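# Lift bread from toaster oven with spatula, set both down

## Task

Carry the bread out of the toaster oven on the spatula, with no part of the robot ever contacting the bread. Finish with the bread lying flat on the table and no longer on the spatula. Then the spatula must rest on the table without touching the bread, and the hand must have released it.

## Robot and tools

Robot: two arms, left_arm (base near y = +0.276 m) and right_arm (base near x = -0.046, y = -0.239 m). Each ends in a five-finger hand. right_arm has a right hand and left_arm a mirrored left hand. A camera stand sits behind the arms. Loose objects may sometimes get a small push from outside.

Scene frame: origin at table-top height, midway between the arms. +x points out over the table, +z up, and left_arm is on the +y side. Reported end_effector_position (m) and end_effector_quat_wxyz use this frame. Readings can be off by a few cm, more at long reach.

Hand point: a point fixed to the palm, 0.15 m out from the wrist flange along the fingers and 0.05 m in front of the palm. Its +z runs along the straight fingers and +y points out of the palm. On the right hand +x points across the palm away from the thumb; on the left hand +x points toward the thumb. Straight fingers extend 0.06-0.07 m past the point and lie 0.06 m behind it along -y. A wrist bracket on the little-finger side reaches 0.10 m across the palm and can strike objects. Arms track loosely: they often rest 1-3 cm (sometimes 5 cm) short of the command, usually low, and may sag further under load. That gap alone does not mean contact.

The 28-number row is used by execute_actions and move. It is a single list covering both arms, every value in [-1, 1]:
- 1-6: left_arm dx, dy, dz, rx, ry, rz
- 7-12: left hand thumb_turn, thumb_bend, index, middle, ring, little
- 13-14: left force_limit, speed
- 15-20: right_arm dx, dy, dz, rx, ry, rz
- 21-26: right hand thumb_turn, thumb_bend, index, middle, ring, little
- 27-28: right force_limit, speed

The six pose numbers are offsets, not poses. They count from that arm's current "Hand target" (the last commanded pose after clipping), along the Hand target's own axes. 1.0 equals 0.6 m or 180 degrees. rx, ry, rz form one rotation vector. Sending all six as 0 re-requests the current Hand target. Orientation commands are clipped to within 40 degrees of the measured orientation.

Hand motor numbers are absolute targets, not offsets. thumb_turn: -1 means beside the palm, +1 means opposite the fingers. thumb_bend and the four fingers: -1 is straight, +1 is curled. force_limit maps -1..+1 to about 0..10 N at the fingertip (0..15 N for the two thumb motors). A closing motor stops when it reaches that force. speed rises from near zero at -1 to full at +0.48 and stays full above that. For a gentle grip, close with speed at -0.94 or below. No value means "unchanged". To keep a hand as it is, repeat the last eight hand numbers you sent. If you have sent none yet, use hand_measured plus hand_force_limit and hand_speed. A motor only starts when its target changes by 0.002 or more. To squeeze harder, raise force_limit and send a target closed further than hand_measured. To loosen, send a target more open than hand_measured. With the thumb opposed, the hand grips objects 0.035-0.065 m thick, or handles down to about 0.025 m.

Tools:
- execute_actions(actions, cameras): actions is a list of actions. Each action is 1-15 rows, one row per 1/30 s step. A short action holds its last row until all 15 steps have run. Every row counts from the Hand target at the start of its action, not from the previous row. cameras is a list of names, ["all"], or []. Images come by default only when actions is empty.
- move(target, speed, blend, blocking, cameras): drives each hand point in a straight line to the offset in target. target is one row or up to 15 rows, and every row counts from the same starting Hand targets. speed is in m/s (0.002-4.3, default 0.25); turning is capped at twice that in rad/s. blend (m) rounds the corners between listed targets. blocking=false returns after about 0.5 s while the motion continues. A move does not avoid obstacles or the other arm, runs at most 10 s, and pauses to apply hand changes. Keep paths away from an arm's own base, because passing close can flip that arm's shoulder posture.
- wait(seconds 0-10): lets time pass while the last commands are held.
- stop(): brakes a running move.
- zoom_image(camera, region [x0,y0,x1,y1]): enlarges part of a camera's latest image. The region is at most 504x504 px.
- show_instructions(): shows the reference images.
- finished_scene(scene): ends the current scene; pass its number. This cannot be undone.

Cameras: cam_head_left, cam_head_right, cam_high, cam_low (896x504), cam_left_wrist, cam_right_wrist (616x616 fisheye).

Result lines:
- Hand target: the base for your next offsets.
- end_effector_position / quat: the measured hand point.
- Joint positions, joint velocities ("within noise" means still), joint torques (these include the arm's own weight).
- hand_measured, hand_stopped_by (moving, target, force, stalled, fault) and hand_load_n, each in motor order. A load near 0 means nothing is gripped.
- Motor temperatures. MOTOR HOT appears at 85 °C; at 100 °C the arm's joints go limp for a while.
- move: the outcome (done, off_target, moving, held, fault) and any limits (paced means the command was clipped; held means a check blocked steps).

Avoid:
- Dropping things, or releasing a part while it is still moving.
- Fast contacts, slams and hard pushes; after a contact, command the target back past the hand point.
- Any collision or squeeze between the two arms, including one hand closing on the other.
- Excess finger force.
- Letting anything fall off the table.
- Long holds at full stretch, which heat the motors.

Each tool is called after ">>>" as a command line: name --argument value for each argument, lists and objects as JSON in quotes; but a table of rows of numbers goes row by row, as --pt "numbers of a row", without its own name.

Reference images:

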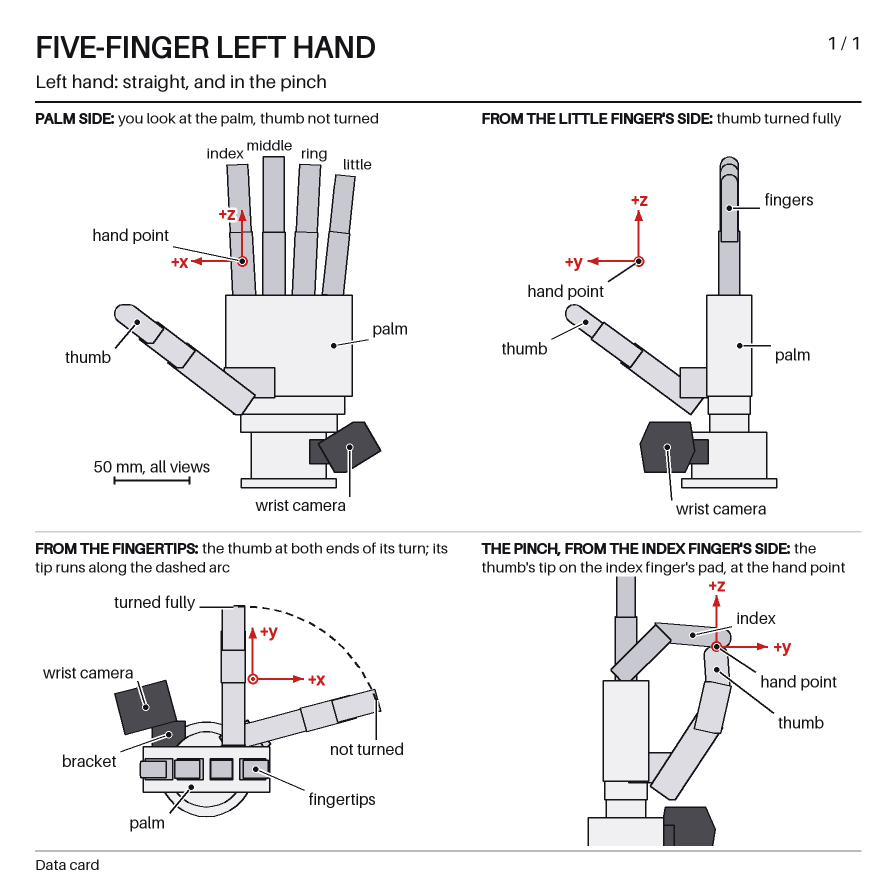

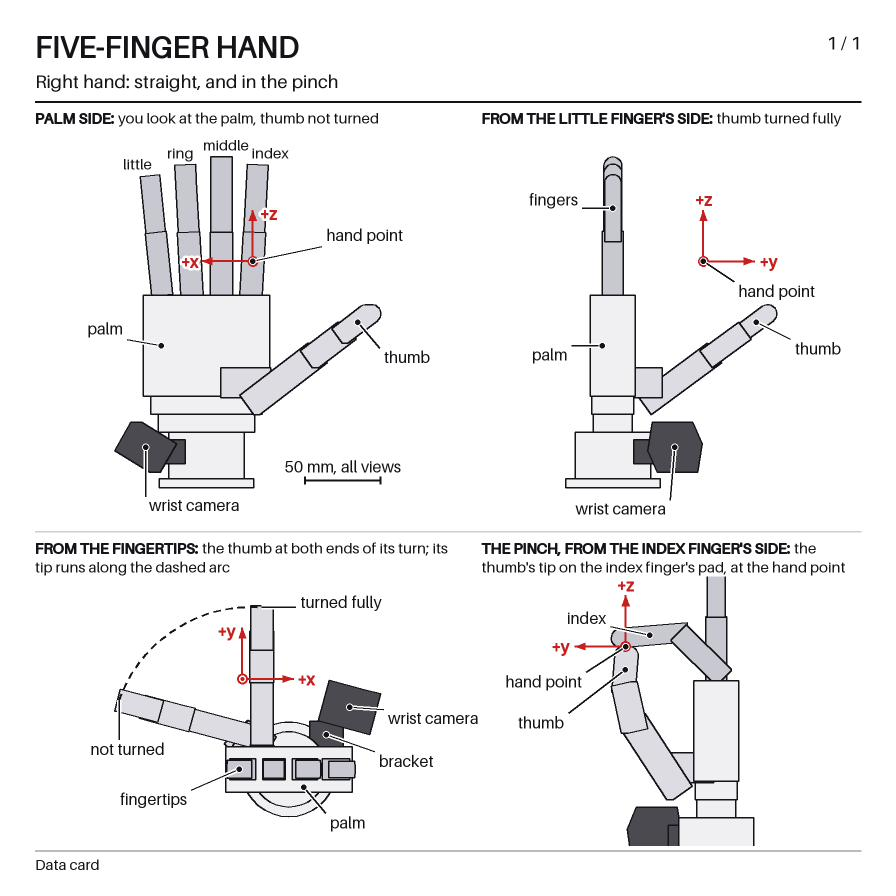

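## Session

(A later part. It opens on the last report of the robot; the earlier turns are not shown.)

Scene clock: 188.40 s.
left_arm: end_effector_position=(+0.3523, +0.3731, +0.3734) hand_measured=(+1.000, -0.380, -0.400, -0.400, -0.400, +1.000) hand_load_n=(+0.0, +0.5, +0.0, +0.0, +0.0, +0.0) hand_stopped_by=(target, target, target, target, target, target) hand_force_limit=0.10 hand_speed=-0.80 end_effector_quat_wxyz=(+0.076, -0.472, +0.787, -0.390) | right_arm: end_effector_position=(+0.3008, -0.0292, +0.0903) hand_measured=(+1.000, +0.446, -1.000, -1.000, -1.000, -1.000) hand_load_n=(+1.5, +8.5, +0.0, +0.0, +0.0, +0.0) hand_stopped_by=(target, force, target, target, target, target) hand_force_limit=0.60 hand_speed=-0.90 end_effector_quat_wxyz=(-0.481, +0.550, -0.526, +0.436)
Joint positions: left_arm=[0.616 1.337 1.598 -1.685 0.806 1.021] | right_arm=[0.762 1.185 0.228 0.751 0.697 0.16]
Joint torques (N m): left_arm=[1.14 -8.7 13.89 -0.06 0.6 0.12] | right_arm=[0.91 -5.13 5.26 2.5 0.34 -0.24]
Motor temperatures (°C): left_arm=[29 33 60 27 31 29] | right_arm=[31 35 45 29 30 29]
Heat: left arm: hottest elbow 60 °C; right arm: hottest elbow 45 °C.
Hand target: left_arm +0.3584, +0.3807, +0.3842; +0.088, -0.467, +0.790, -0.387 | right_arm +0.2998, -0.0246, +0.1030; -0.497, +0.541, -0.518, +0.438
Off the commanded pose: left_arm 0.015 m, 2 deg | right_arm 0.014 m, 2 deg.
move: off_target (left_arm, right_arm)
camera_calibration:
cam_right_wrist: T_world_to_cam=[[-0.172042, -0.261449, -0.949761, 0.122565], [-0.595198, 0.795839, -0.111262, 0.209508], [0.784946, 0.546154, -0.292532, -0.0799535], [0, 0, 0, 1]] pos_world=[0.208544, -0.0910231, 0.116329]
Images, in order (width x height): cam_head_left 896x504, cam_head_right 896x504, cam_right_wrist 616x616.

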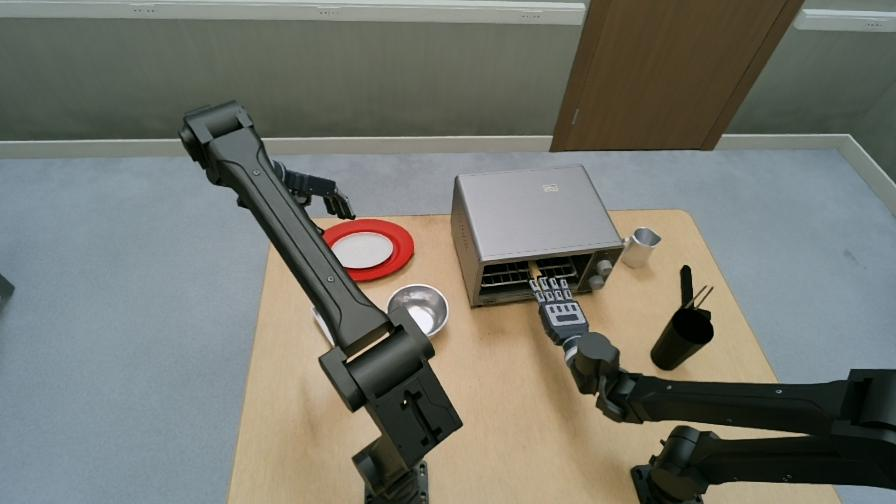

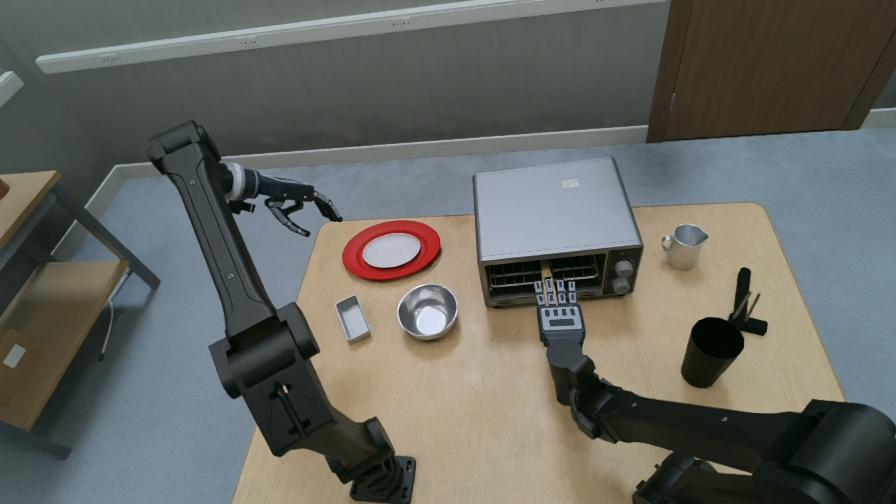

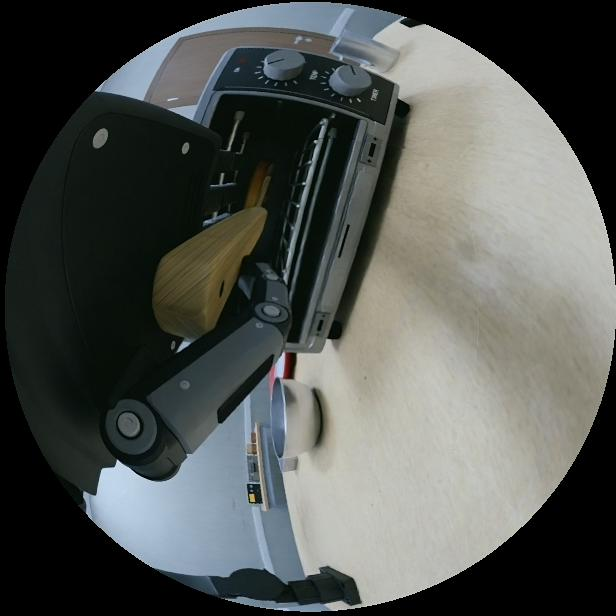

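>>> move --pt "0 0 0 0 0 0 1 -0.38 -0.4 -0.4 -0.4 1 0.1 -0.8 0.0045 0.0078 -0.092 0 0 0 1 0.8 -1 -1 -1 -1 0.6 -0.9" --pt "0 0 0 0 0 0 1 -0.38 -0.4 -0.4 -0.4 1 0.1 -0.8 0.008 0.0135 -0.1675 0 0 0 1 0.8 -1 -1 -1 -1 0.6 -0.9" --speed '[0.05,0.05]' --blend '[0.02,0]' --cameras '["cam_right_wrist","cam_head_right","cam_head_left"]'

>>> zoom_image --camera "cam_right_wrist" --region '[200, 100, 340, 240]'

>>> zoom_image --camera "cam_head_right" --region '[480, 220, 640, 380]'

Scene clock: 191.70 s.
left_arm: end_effector_position=(+0.3523, +0.3731, +0.3734) hand_measured=(+1.000, -0.380, -0.400, -0.400, -0.400, +1.000) hand_load_n=(+0.0, +0.0, +0.0, +0.0, +0.0, +0.0) hand_stopped_by=(target, target, target, target, target, target) hand_force_limit=0.10 hand_speed=-0.80 end_effector_quat_wxyz=(+0.076, -0.472, +0.787, -0.390) | right_arm: end_effector_position=(+0.2020, -0.0405, +0.1033) hand_measured=(+1.000, +0.446, -1.000, -1.000, -1.000, -1.000) hand_load_n=(+1.5, +8.5, +0.0, +0.0, +0.0, +0.0) hand_stopped_by=(target, force, target, target, target, target) hand_force_limit=0.60 hand_speed=-0.90 end_effector_quat_wxyz=(-0.489, +0.545, -0.515, +0.445)
Joint positions: left_arm=[0.616 1.337 1.598 -1.685 0.806 1.021] | right_arm=[1.147 0.752 0.098 0.387 1.073 0.255]
Joint torques (N m): left_arm=[1.2 -8.82 13.87 -0.03 0.61 0.1] | right_arm=[0.62 -1.61 7.12 0.66 0.44 0]
Motor temperatures (°C): left_arm=[29 33 61 27 31 29] | right_arm=[31 35 45 29 30 29]
Heat: left arm: hottest elbow 61 °C; right arm: hottest elbow 45 °C.
Hand target: left_arm +0.3584, +0.3807, +0.3842; +0.088, -0.467, +0.790, -0.387 | right_arm +0.1998, -0.0375, +0.1070; -0.497, +0.541, -0.518, +0.438
Off the commanded pose: left_arm 0.015 m, 2 deg | right_arm 0.005 m, 1 deg.
move: off_target (left_arm)
camera_calibration:
cam_right_wrist: T_world_to_cam=[[-0.140053, -0.266706, -0.953548, 0.10867], [-0.596144, 0.79164, -0.133861, 0.163532], [0.790568, 0.549704, -0.269867, 0.00425871], [0, 0, 0, 1]] pos_world=[0.109341, -0.102816, 0.126661]
Images, in order (width x height): cam_head_left 896x504, cam_head_right 896x504, cam_right_wrist 616x616.

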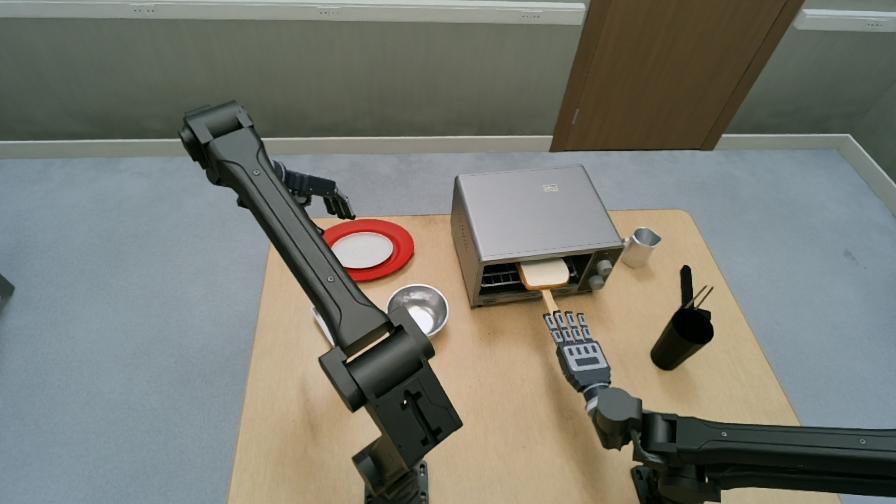

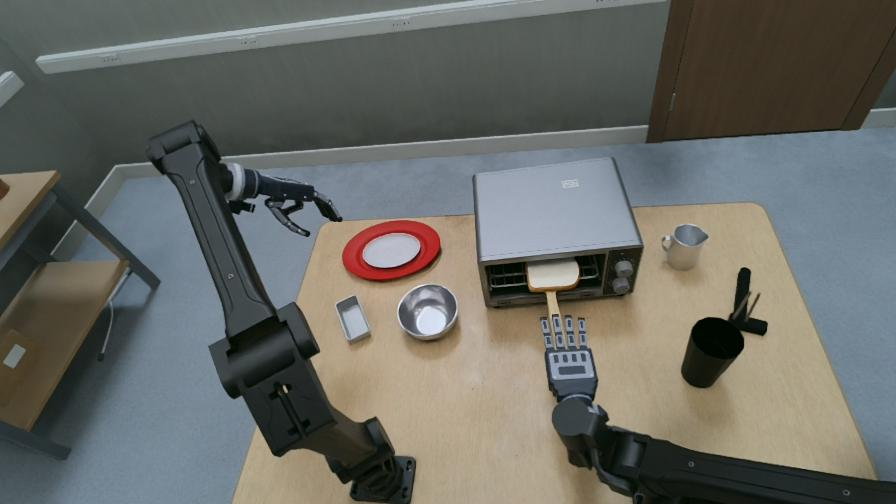

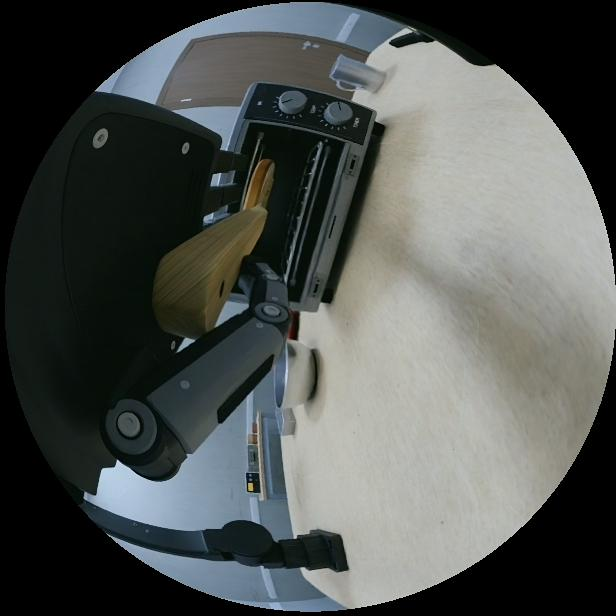

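Scaled by 3.600 from the camera's 616x616 image, which has a finer 880x880 frame.

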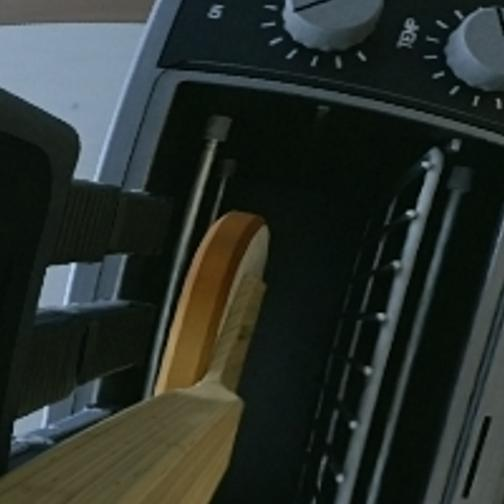

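Scaled by 3.150 from the camera's 896x504 image, which has a finer 1280x720 frame.

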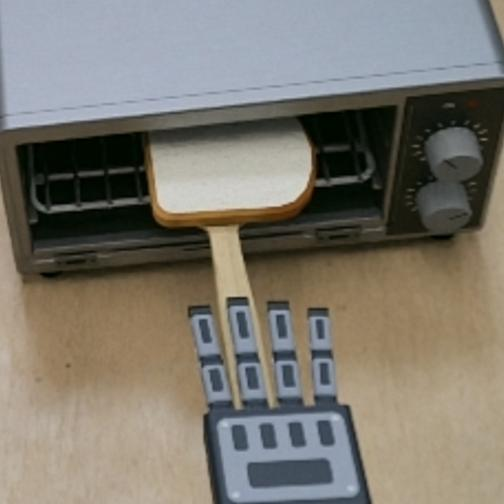

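>>> move --pt "0 0 0 0 0 0 1 -0.38 -0.4 -0.4 -0.4 1 0.1 -0.8 -0.0363 0.008 -0.0668 0 -0.0166 -0.002 1 0.8 -1 -1 -1 -1 0.6 -0.9" --pt "0 0 0 0 0 0 1 -0.38 -0.4 -0.4 -0.4 1 0.1 -0.8 -0.0683 0.0148 -0.1106 0 -0.0331 -0.0041 1 0.8 -1 -1 -1 -1 0.6 -0.9" --speed '[0.05,0.05]' --blend '[0.02,0]' --cameras '["cam_right_wrist","cam_head_right","cam_head_left","cam_high"]'

>>> zoom_image --camera "cam_head_right" --region '[440, 220, 640, 420]'

Scene clock: 194.70 s.
left_arm: end_effector_position=(+0.3523, +0.3731, +0.3734) hand_measured=(+1.000, -0.380, -0.400, -0.400, -0.400, +1.000) hand_load_n=(+0.0, +0.0, +0.0, +0.0, +0.0, +0.0) hand_stopped_by=(target, target, target, target, target, target) hand_force_limit=0.10 hand_speed=-0.80 end_effector_quat_wxyz=(+0.076, -0.472, +0.787, -0.390) | right_arm: end_effector_position=(+0.1318, -0.0222, +0.0839) hand_measured=(+1.000, +0.446, -1.000, -1.000, -1.000, -1.000) hand_load_n=(+1.5, +8.5, -0.5, +0.0, -0.5, +0.0) hand_stopped_by=(target, force, target, target, target, target) hand_force_limit=0.60 hand_speed=-0.90 end_effector_quat_wxyz=(-0.503, +0.581, -0.476, +0.428)
Joint positions: left_arm=[0.616 1.337 1.598 -1.685 0.806 1.021] | right_arm=[1.546 0.717 0.105 0.008 1.344 0.575]
Joint torques (N m): left_arm=[1.14 -8.88 13.89 0.01 0.6 0.11] | right_arm=[1.08 0.32 11.23 0.29 0.84 0.04]
Motor temperatures (°C): left_arm=[29 33 61 27 31 29] | right_arm=[31 35 45 29 30 29]
Heat: left arm: hottest elbow 61 °C; right arm: hottest elbow 45 °C.
Hand target: left_arm +0.3584, +0.3807, +0.3842; +0.088, -0.467, +0.790, -0.387 | right_arm +0.1298, -0.0021, +0.1079; -0.521, +0.566, -0.488, +0.413
Off the commanded pose: left_arm 0.015 m, 2 deg | right_arm 0.031 m, 3 deg.
move: off_target (left_arm, right_arm); blend cut to 0.0164 m at target 1
camera_calibration:
cam_right_wrist: T_world_to_cam=[[-0.105801, -0.31508, -0.943149, 0.0787192], [-0.677248, 0.717321, -0.163664, 0.116227], [0.728108, 0.62143, -0.289281, 0.0558884], [0, 0, 0, 1]] pos_world=[0.0463503, -0.0932999, 0.109434]
Images, in order (width x height): cam_head_left 896x504, cam_head_right 896x504, cam_high 896x504, cam_right_wrist 616x616.

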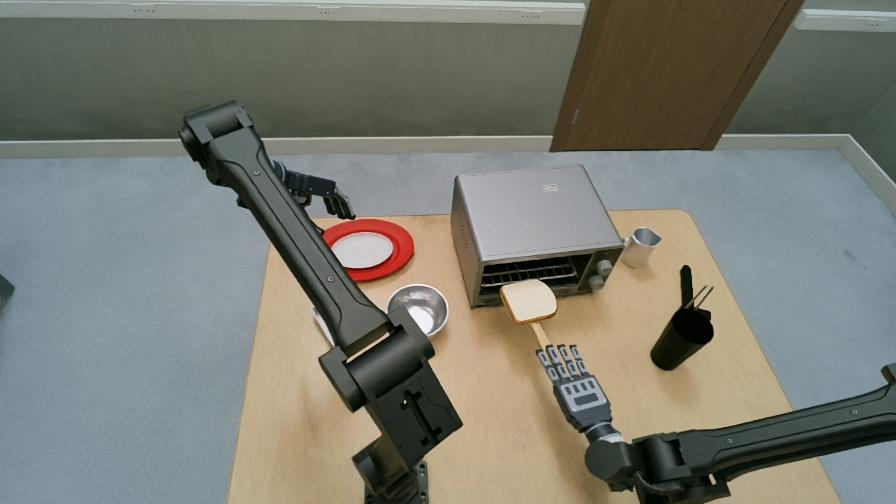

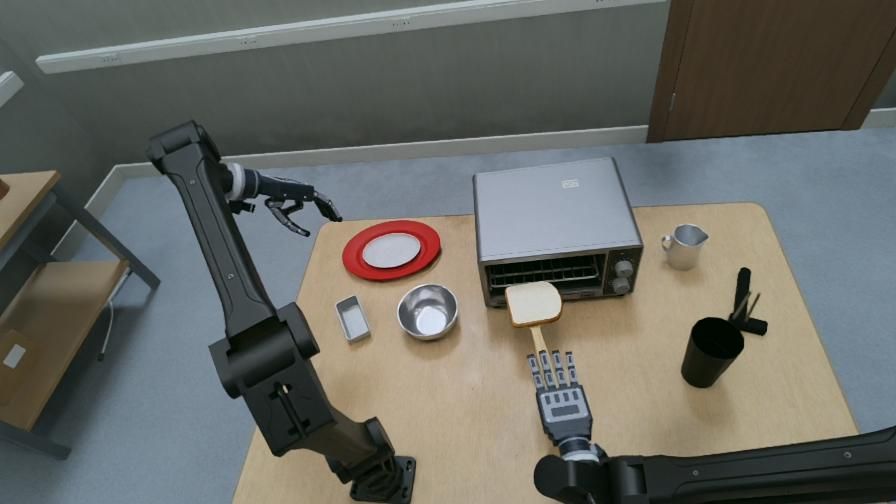

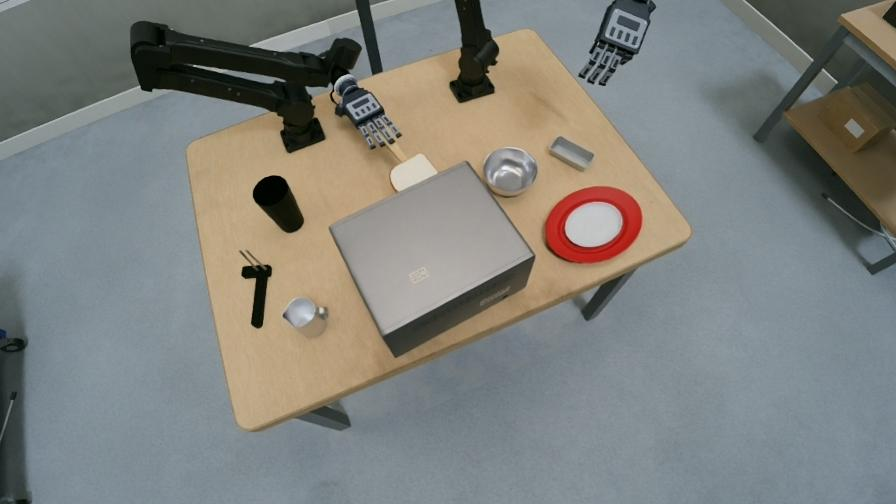

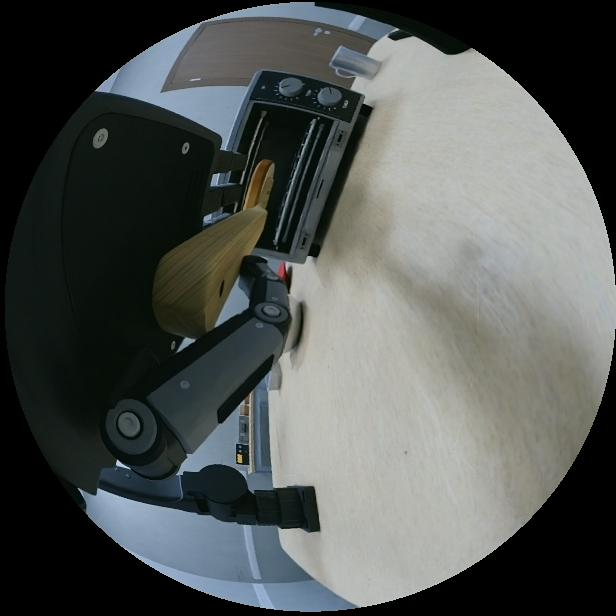

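Scaled by 2.520 from the camera's 896x504 image, which has a finer 1280x720 frame.

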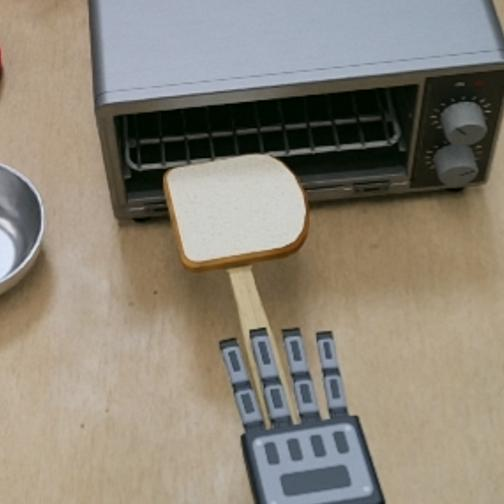

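>>> move --target '[0,0,0,0,0,0,1,-0.38,-0.4,-0.4,-0.4,1,0.1,-0.8,-0.0842,-0.0006,-0.0233,0,-0.0717,-0.0088,1,0.8,-1,-1,-1,-1,0.6,-0.9]' --speed 0.06 --cameras '["cam_right_wrist","cam_head_right","cam_head_left"]'

>>> zoom_image --camera "cam_head_right" --region '[400, 240, 600, 440]'

>>> zoom_image --camera "cam_head_left" --region '[400, 240, 600, 440]'

Scene clock: 200.90 s.
left_arm: end_effector_position=(+0.3523, +0.3731, +0.3734) hand_measured=(+1.000, -0.380, -0.400, -0.400, -0.400, +1.000) hand_load_n=(+0.0, +0.0, +0.0, +0.0, +0.0, +0.0) hand_stopped_by=(target, target, target, target, target, target) hand_force_limit=0.10 hand_speed=-0.80 end_effector_quat_wxyz=(+0.076, -0.472, +0.787, -0.390) | right_arm: end_effector_position=(+0.1091, +0.0318, +0.0977) hand_measured=(+1.000, +0.446, -1.000, -1.000, -1.000, -1.000) hand_load_n=(+1.5, +8.5, +0.0, +0.0, +0.0, +0.0) hand_stopped_by=(target, force, target, target, target, target) hand_force_limit=0.60 hand_speed=-0.90 end_effector_quat_wxyz=(-0.553, +0.623, -0.418, +0.361)
Joint positions: left_arm=[0.616 1.337 1.598 -1.685 0.806 1.021] | right_arm=[1.571 0.79 0.105 0.357 1.167 0.317]
Joint torques (N m): left_arm=[1.2 -8.88 13.93 -0.02 0.6 0.1] | right_arm=[0.26 0.21 9.05 2.03 0.39 -0.3]
Motor temperatures (°C): left_arm=[29 33 61 27 31 29] | right_arm=[31 35 46 29 30 29]
Heat: left arm: hottest elbow 61 °C; right arm: hottest elbow 46 °C.
Hand target: left_arm +0.3584, +0.3807, +0.3842; +0.088, -0.467, +0.790, -0.387 | right_arm +0.1070, +0.0449, +0.1120; -0.566, +0.616, -0.419, +0.353
Off the commanded pose: left_arm 0.015 m, 2 deg | right_arm 0.020 m, 2 deg.
move: off_target (left_arm, right_arm)
camera_calibration:
cam_right_wrist: T_world_to_cam=[[-0.0456071, -0.303699, -0.951676, 0.100219], [-0.81816, 0.557974, -0.138852, 0.0822856], [0.573179, 0.77229, -0.273922, 0.0534973], [0, 0, 0, 1]] pos_world=[0.04123, -0.0567923, 0.121456]
Images, in order (width x height): cam_head_left 896x504, cam_head_right 896x504, cam_right_wrist 616x616.

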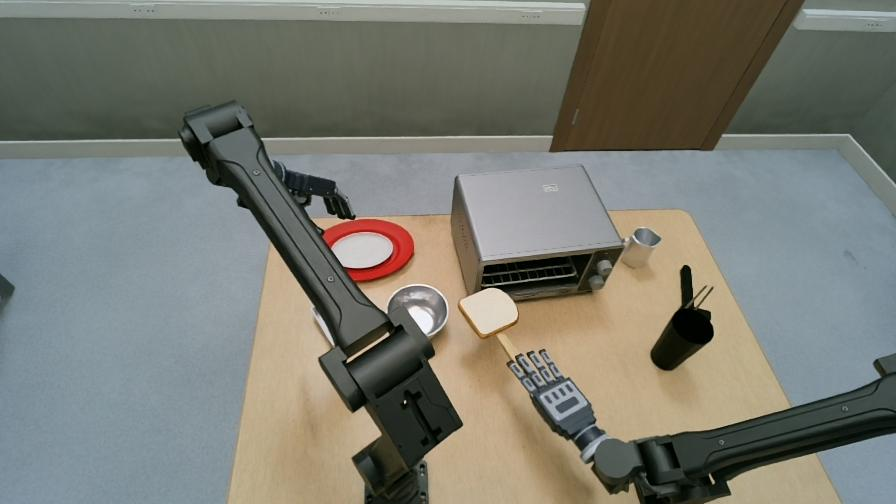

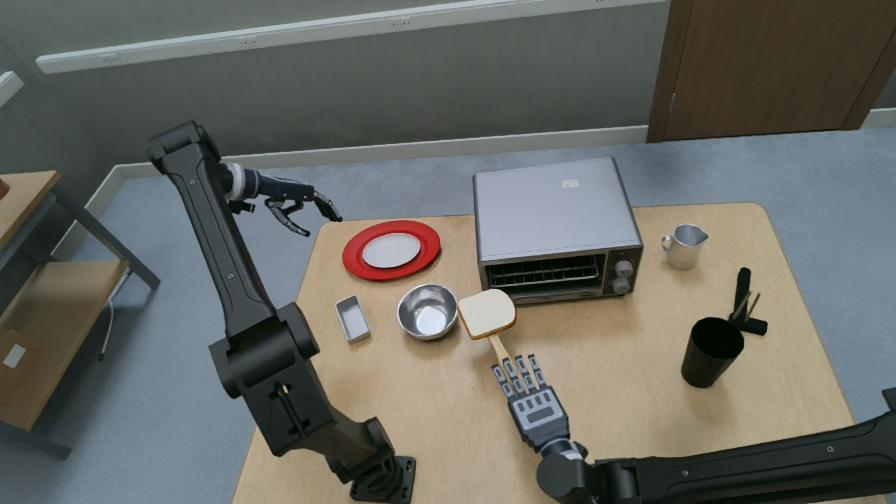

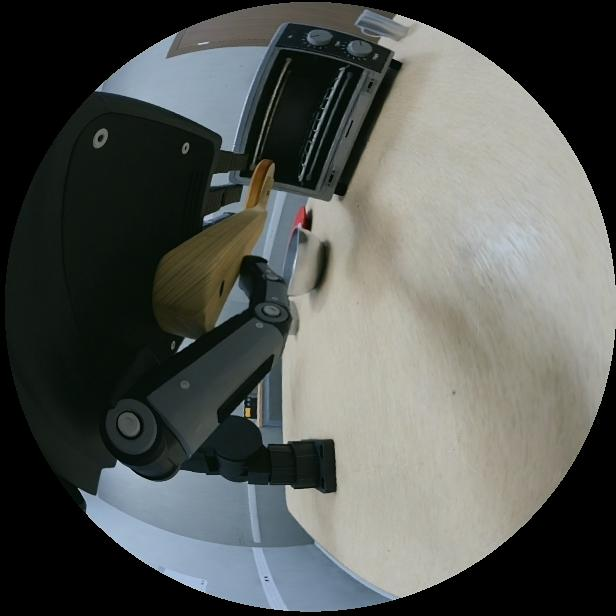

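Scaled by 2.520 from the camera's 896x504 image, which has a finer 1280x720 frame.

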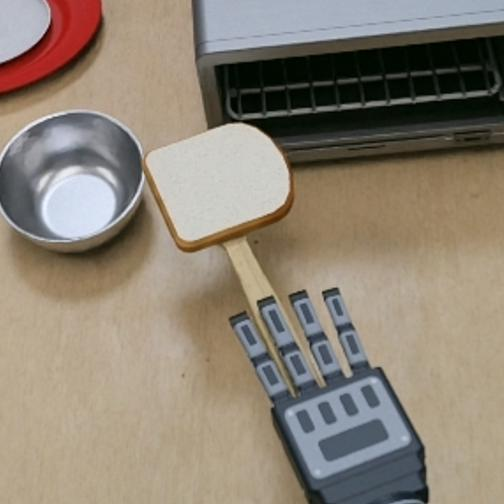

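Scaled by 2.520 from the camera's 896x504 image, which has a finer 1280x720 frame.

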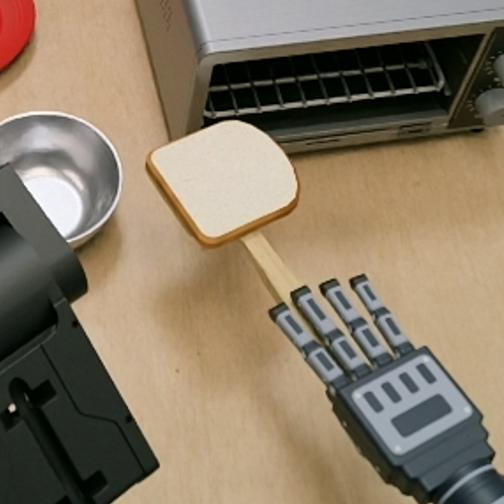

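>>> move --target '[0,0,0,0,0,0,1,-0.38,-0.4,-0.4,-0.4,1,0.1,-0.8,0.057,0.0582,-0.0307,-0.061,0,0,1,0.8,-1,-1,-1,-1,0.6,-0.9]' --speed 0.06 --cameras '["cam_right_wrist","cam_head_right","cam_head_left"]'

>>> zoom_image --camera "cam_head_right" --region '[400, 240, 600, 440]'

>>> zoom_image --camera "cam_head_left" --region '[400, 240, 600, 440]'

Scene clock: 204.03 s.
left_arm: end_effector_position=(+0.3523, +0.3731, +0.3734) hand_measured=(+1.000, -0.380, -0.400, -0.400, -0.400, +1.000) hand_load_n=(+0.0, +0.0, +0.0, +0.0, +0.0, +0.0) hand_stopped_by=(target, target, target, target, target, target) hand_force_limit=0.10 hand_speed=-0.80 end_effector_quat_wxyz=(+0.076, -0.472, +0.787, -0.390) | right_arm: end_effector_position=(+0.0970, -0.0034, +0.0588) hand_measured=(+1.000, +0.446, -1.000, -1.000, -1.000, -1.000) hand_load_n=(+1.5, +8.5, -0.5, +0.0, +0.0, +0.0) hand_stopped_by=(target, force, target, target, target, target) hand_force_limit=0.60 hand_speed=-0.90 end_effector_quat_wxyz=(-0.491, +0.683, -0.436, +0.320)
Joint positions: left_arm=[0.616 1.337 1.598 -1.685 0.806 1.021] | right_arm=[1.521 0.563 0.105 -0.181 1.02 0.554]
Joint torques (N m): left_arm=[1.14 -8.7 13.94 -0.03 0.6 0.1] | right_arm=[-1.26 0.09 10.36 0.62 0.64 0.01]
Motor temperatures (°C): left_arm=[29 33 61 27 31 29] | right_arm=[31 35 46 29 30 29]
Heat: left arm: hottest elbow 61 °C; right arm: hottest elbow 46 °C.
Hand target: left_arm +0.3584, +0.3807, +0.3842; +0.088, -0.467, +0.790, -0.387 | right_arm +0.0999, +0.0059, +0.0780; -0.505, +0.667, -0.451, +0.312
Off the commanded pose: left_arm 0.015 m, 2 deg | right_arm 0.022 m, 3 deg.
move: off_target (left_arm, right_arm)
camera_calibration:
cam_right_wrist: T_world_to_cam=[[-0.188934, -0.397406, -0.897983, 0.0623803], [-0.849685, 0.524582, -0.0533835, 0.0846175], [0.49228, 0.752916, -0.436781, 0.0942825], [0, 0, 0, 1]] pos_world=[0.0372706, -0.0905854, 0.101714]
Images, in order (width x height): cam_head_left 896x504, cam_head_right 896x504, cam_right_wrist 616x616.

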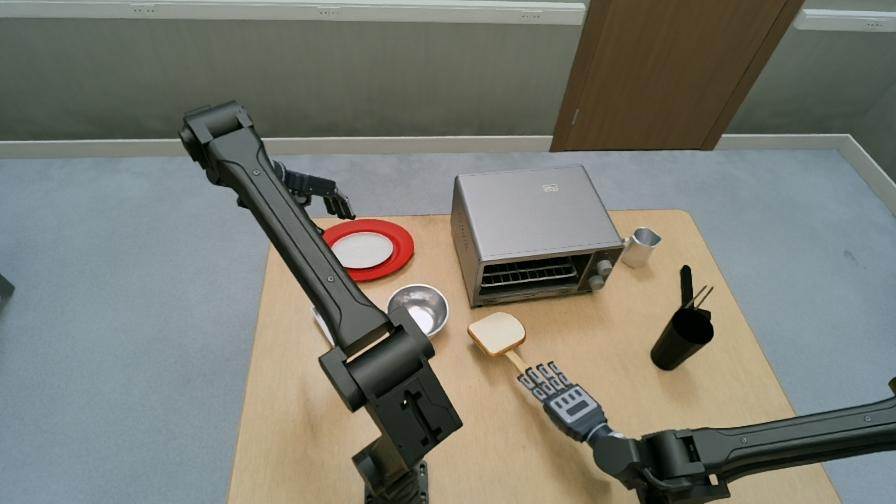

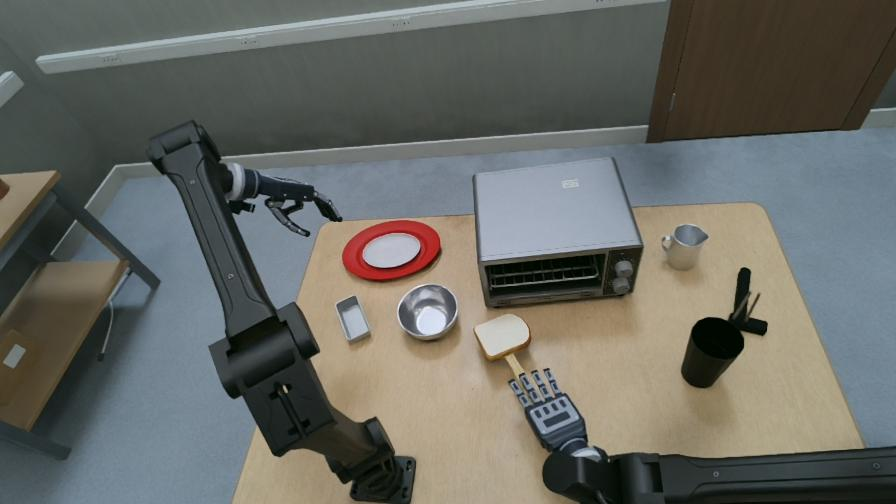

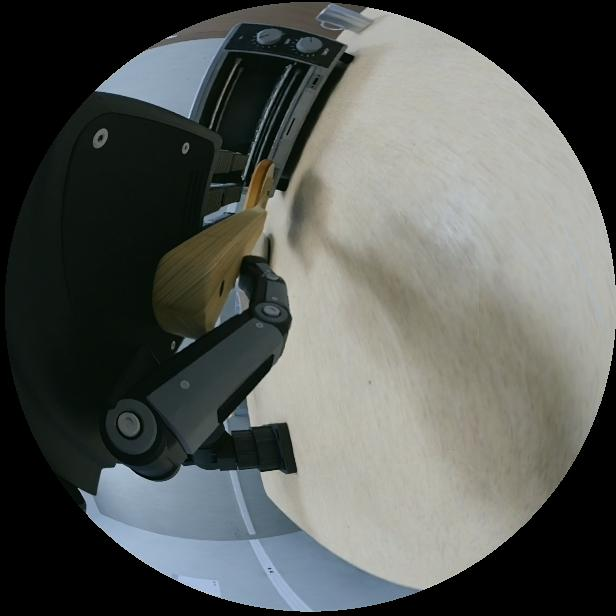

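Scaled by 2.520 from the camera's 896x504 image, which has a finer 1280x720 frame.

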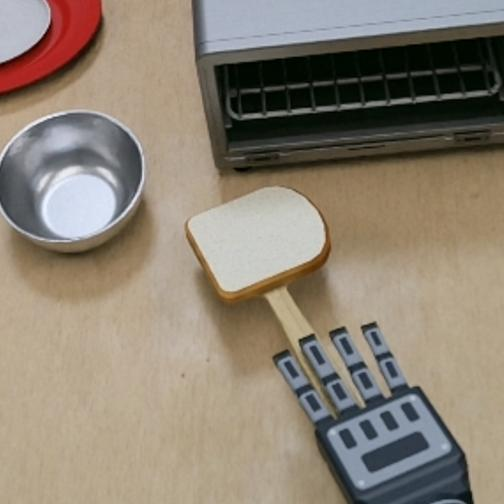

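Scaled by 2.520 from the camera's 896x504 image, which has a finer 1280x720 frame.

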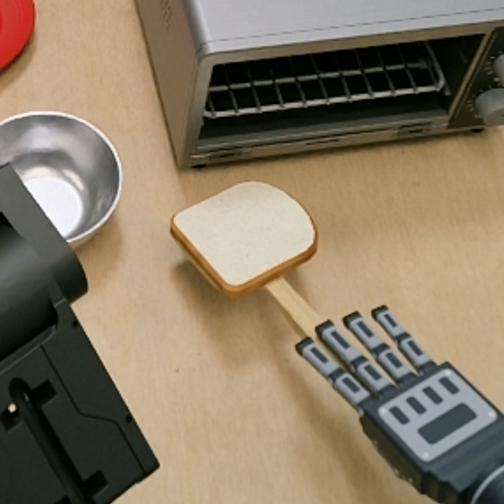

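>>> move --target '[0,0,0,0,0,0,1,-0.38,-0.4,-0.4,-0.4,1,0.1,-0.8,-0.002,-0.0575,0.005,-0.0556,0,0,1,0.8,-1,-1,-1,-1,0.6,-0.9]' --speed 0.06 --cameras '["cam_right_wrist","cam_head_right","cam_head_left"]'

>>> zoom_image --camera "cam_head_right" --region '[400, 240, 600, 440]'

>>> zoom_image --camera "cam_right_wrist" --region '[200, 100, 360, 260]'

Scene clock: 206.47 s.
left_arm: end_effector_position=(+0.3523, +0.3731, +0.3734) hand_measured=(+1.000, -0.380, -0.400, -0.400, -0.400, +1.000) hand_load_n=(+0.0, +0.0, -0.5, +0.0, +0.0, +0.0) hand_stopped_by=(target, target, target, target, target, target) hand_force_limit=0.10 hand_speed=-0.80 end_effector_quat_wxyz=(+0.076, -0.472, +0.787, -0.390) | right_arm: end_effector_position=(+0.1051, -0.0037, +0.0794) hand_measured=(+1.000, +0.446, -1.000, -1.000, -1.000, -1.000) hand_load_n=(+1.5, +8.0, -0.5, +0.0, +0.0, +0.0) hand_stopped_by=(target, force, target, target, target, target) hand_force_limit=0.60 hand_speed=-0.90 end_effector_quat_wxyz=(-0.427, +0.724, -0.465, +0.277)
Joint positions: left_arm=[0.616 1.337 1.598 -1.685 0.806 1.021] | right_arm=[1.323 0.541 0.254 -0.446 0.767 0.555]
Joint torques (N m): left_arm=[1.26 -8.82 13.9 -0.05 0.6 0.1] | right_arm=[-0.91 1.38 13.15 0.44 0.56 0]
Motor temperatures (°C): left_arm=[29 33 61 27 31 29] | right_arm=[31 35 46 29 30 29]
Heat: left arm: hottest elbow 61 °C; right arm: hottest elbow 46 °C.
Hand target: left_arm +0.3584, +0.3807, +0.3842; +0.088, -0.467, +0.790, -0.387 | right_arm +0.1119, +0.0111, +0.1101; -0.445, +0.708, -0.476, +0.271
Off the commanded pose: left_arm 0.015 m, 2 deg | right_arm 0.035 m, 3 deg.
move: off_target (left_arm, right_arm)
camera_calibration:
cam_right_wrist: T_world_to_cam=[[-0.337644, -0.45829, -0.822172, 0.0917444], [-0.848179, 0.526884, 0.0546323, 0.0840826], [0.408152, 0.715796, -0.566611, 0.118552], [0, 0, 0, 1]] pos_world=[0.0539069, -0.0871151, 0.138009]
Images, in order (width x height): cam_head_left 896x504, cam_head_right 896x504, cam_right_wrist 616x616.

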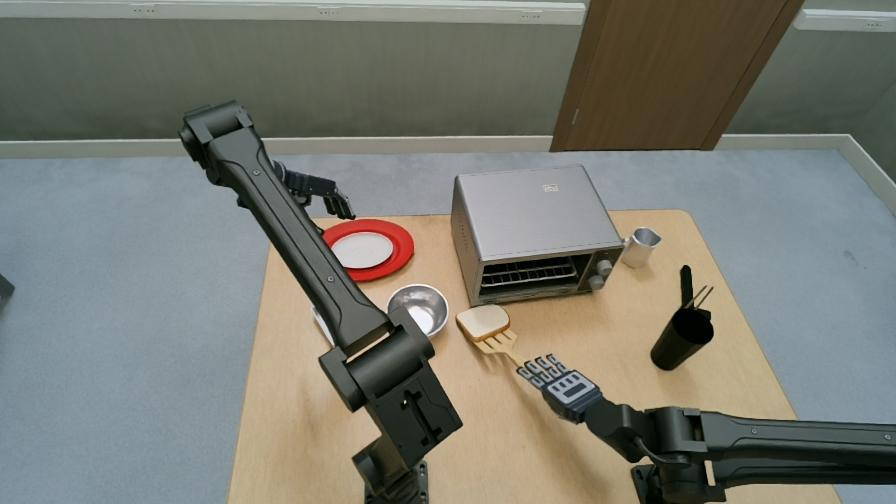

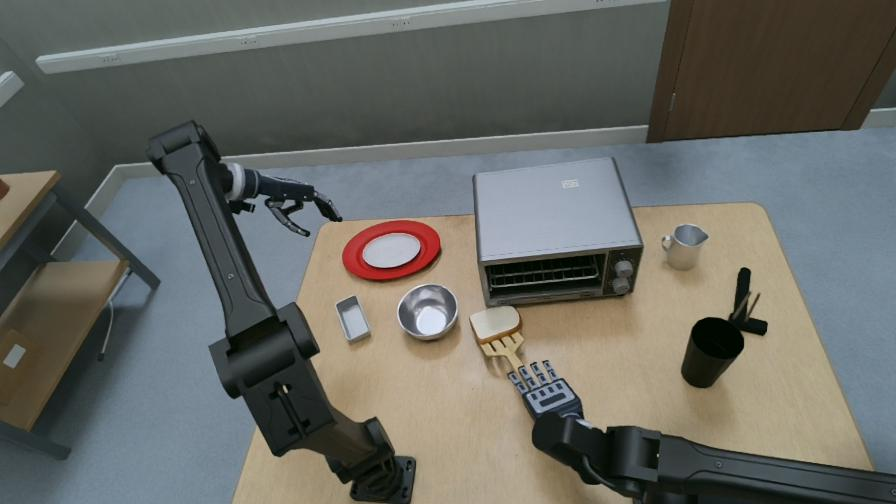

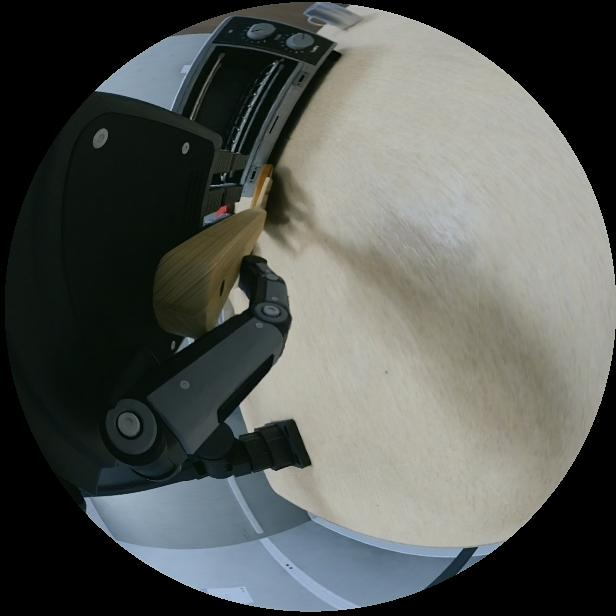

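Scaled by 2.520 from the camera's 896x504 image, which has a finer 1280x720 frame.

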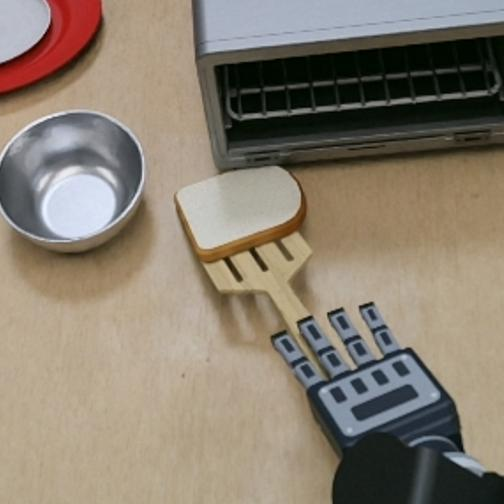

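Scaled by 3.150 from the camera's 616x616 image, which has a finer 880x880 frame.

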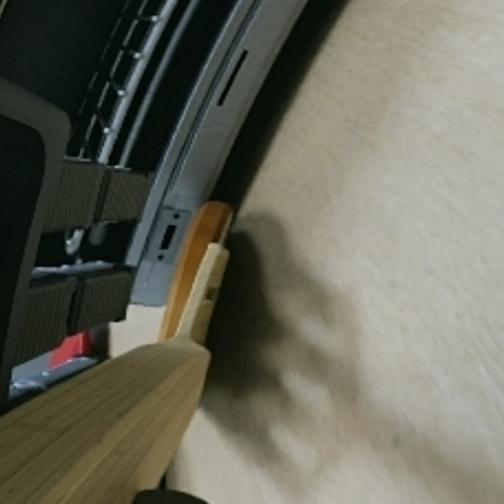

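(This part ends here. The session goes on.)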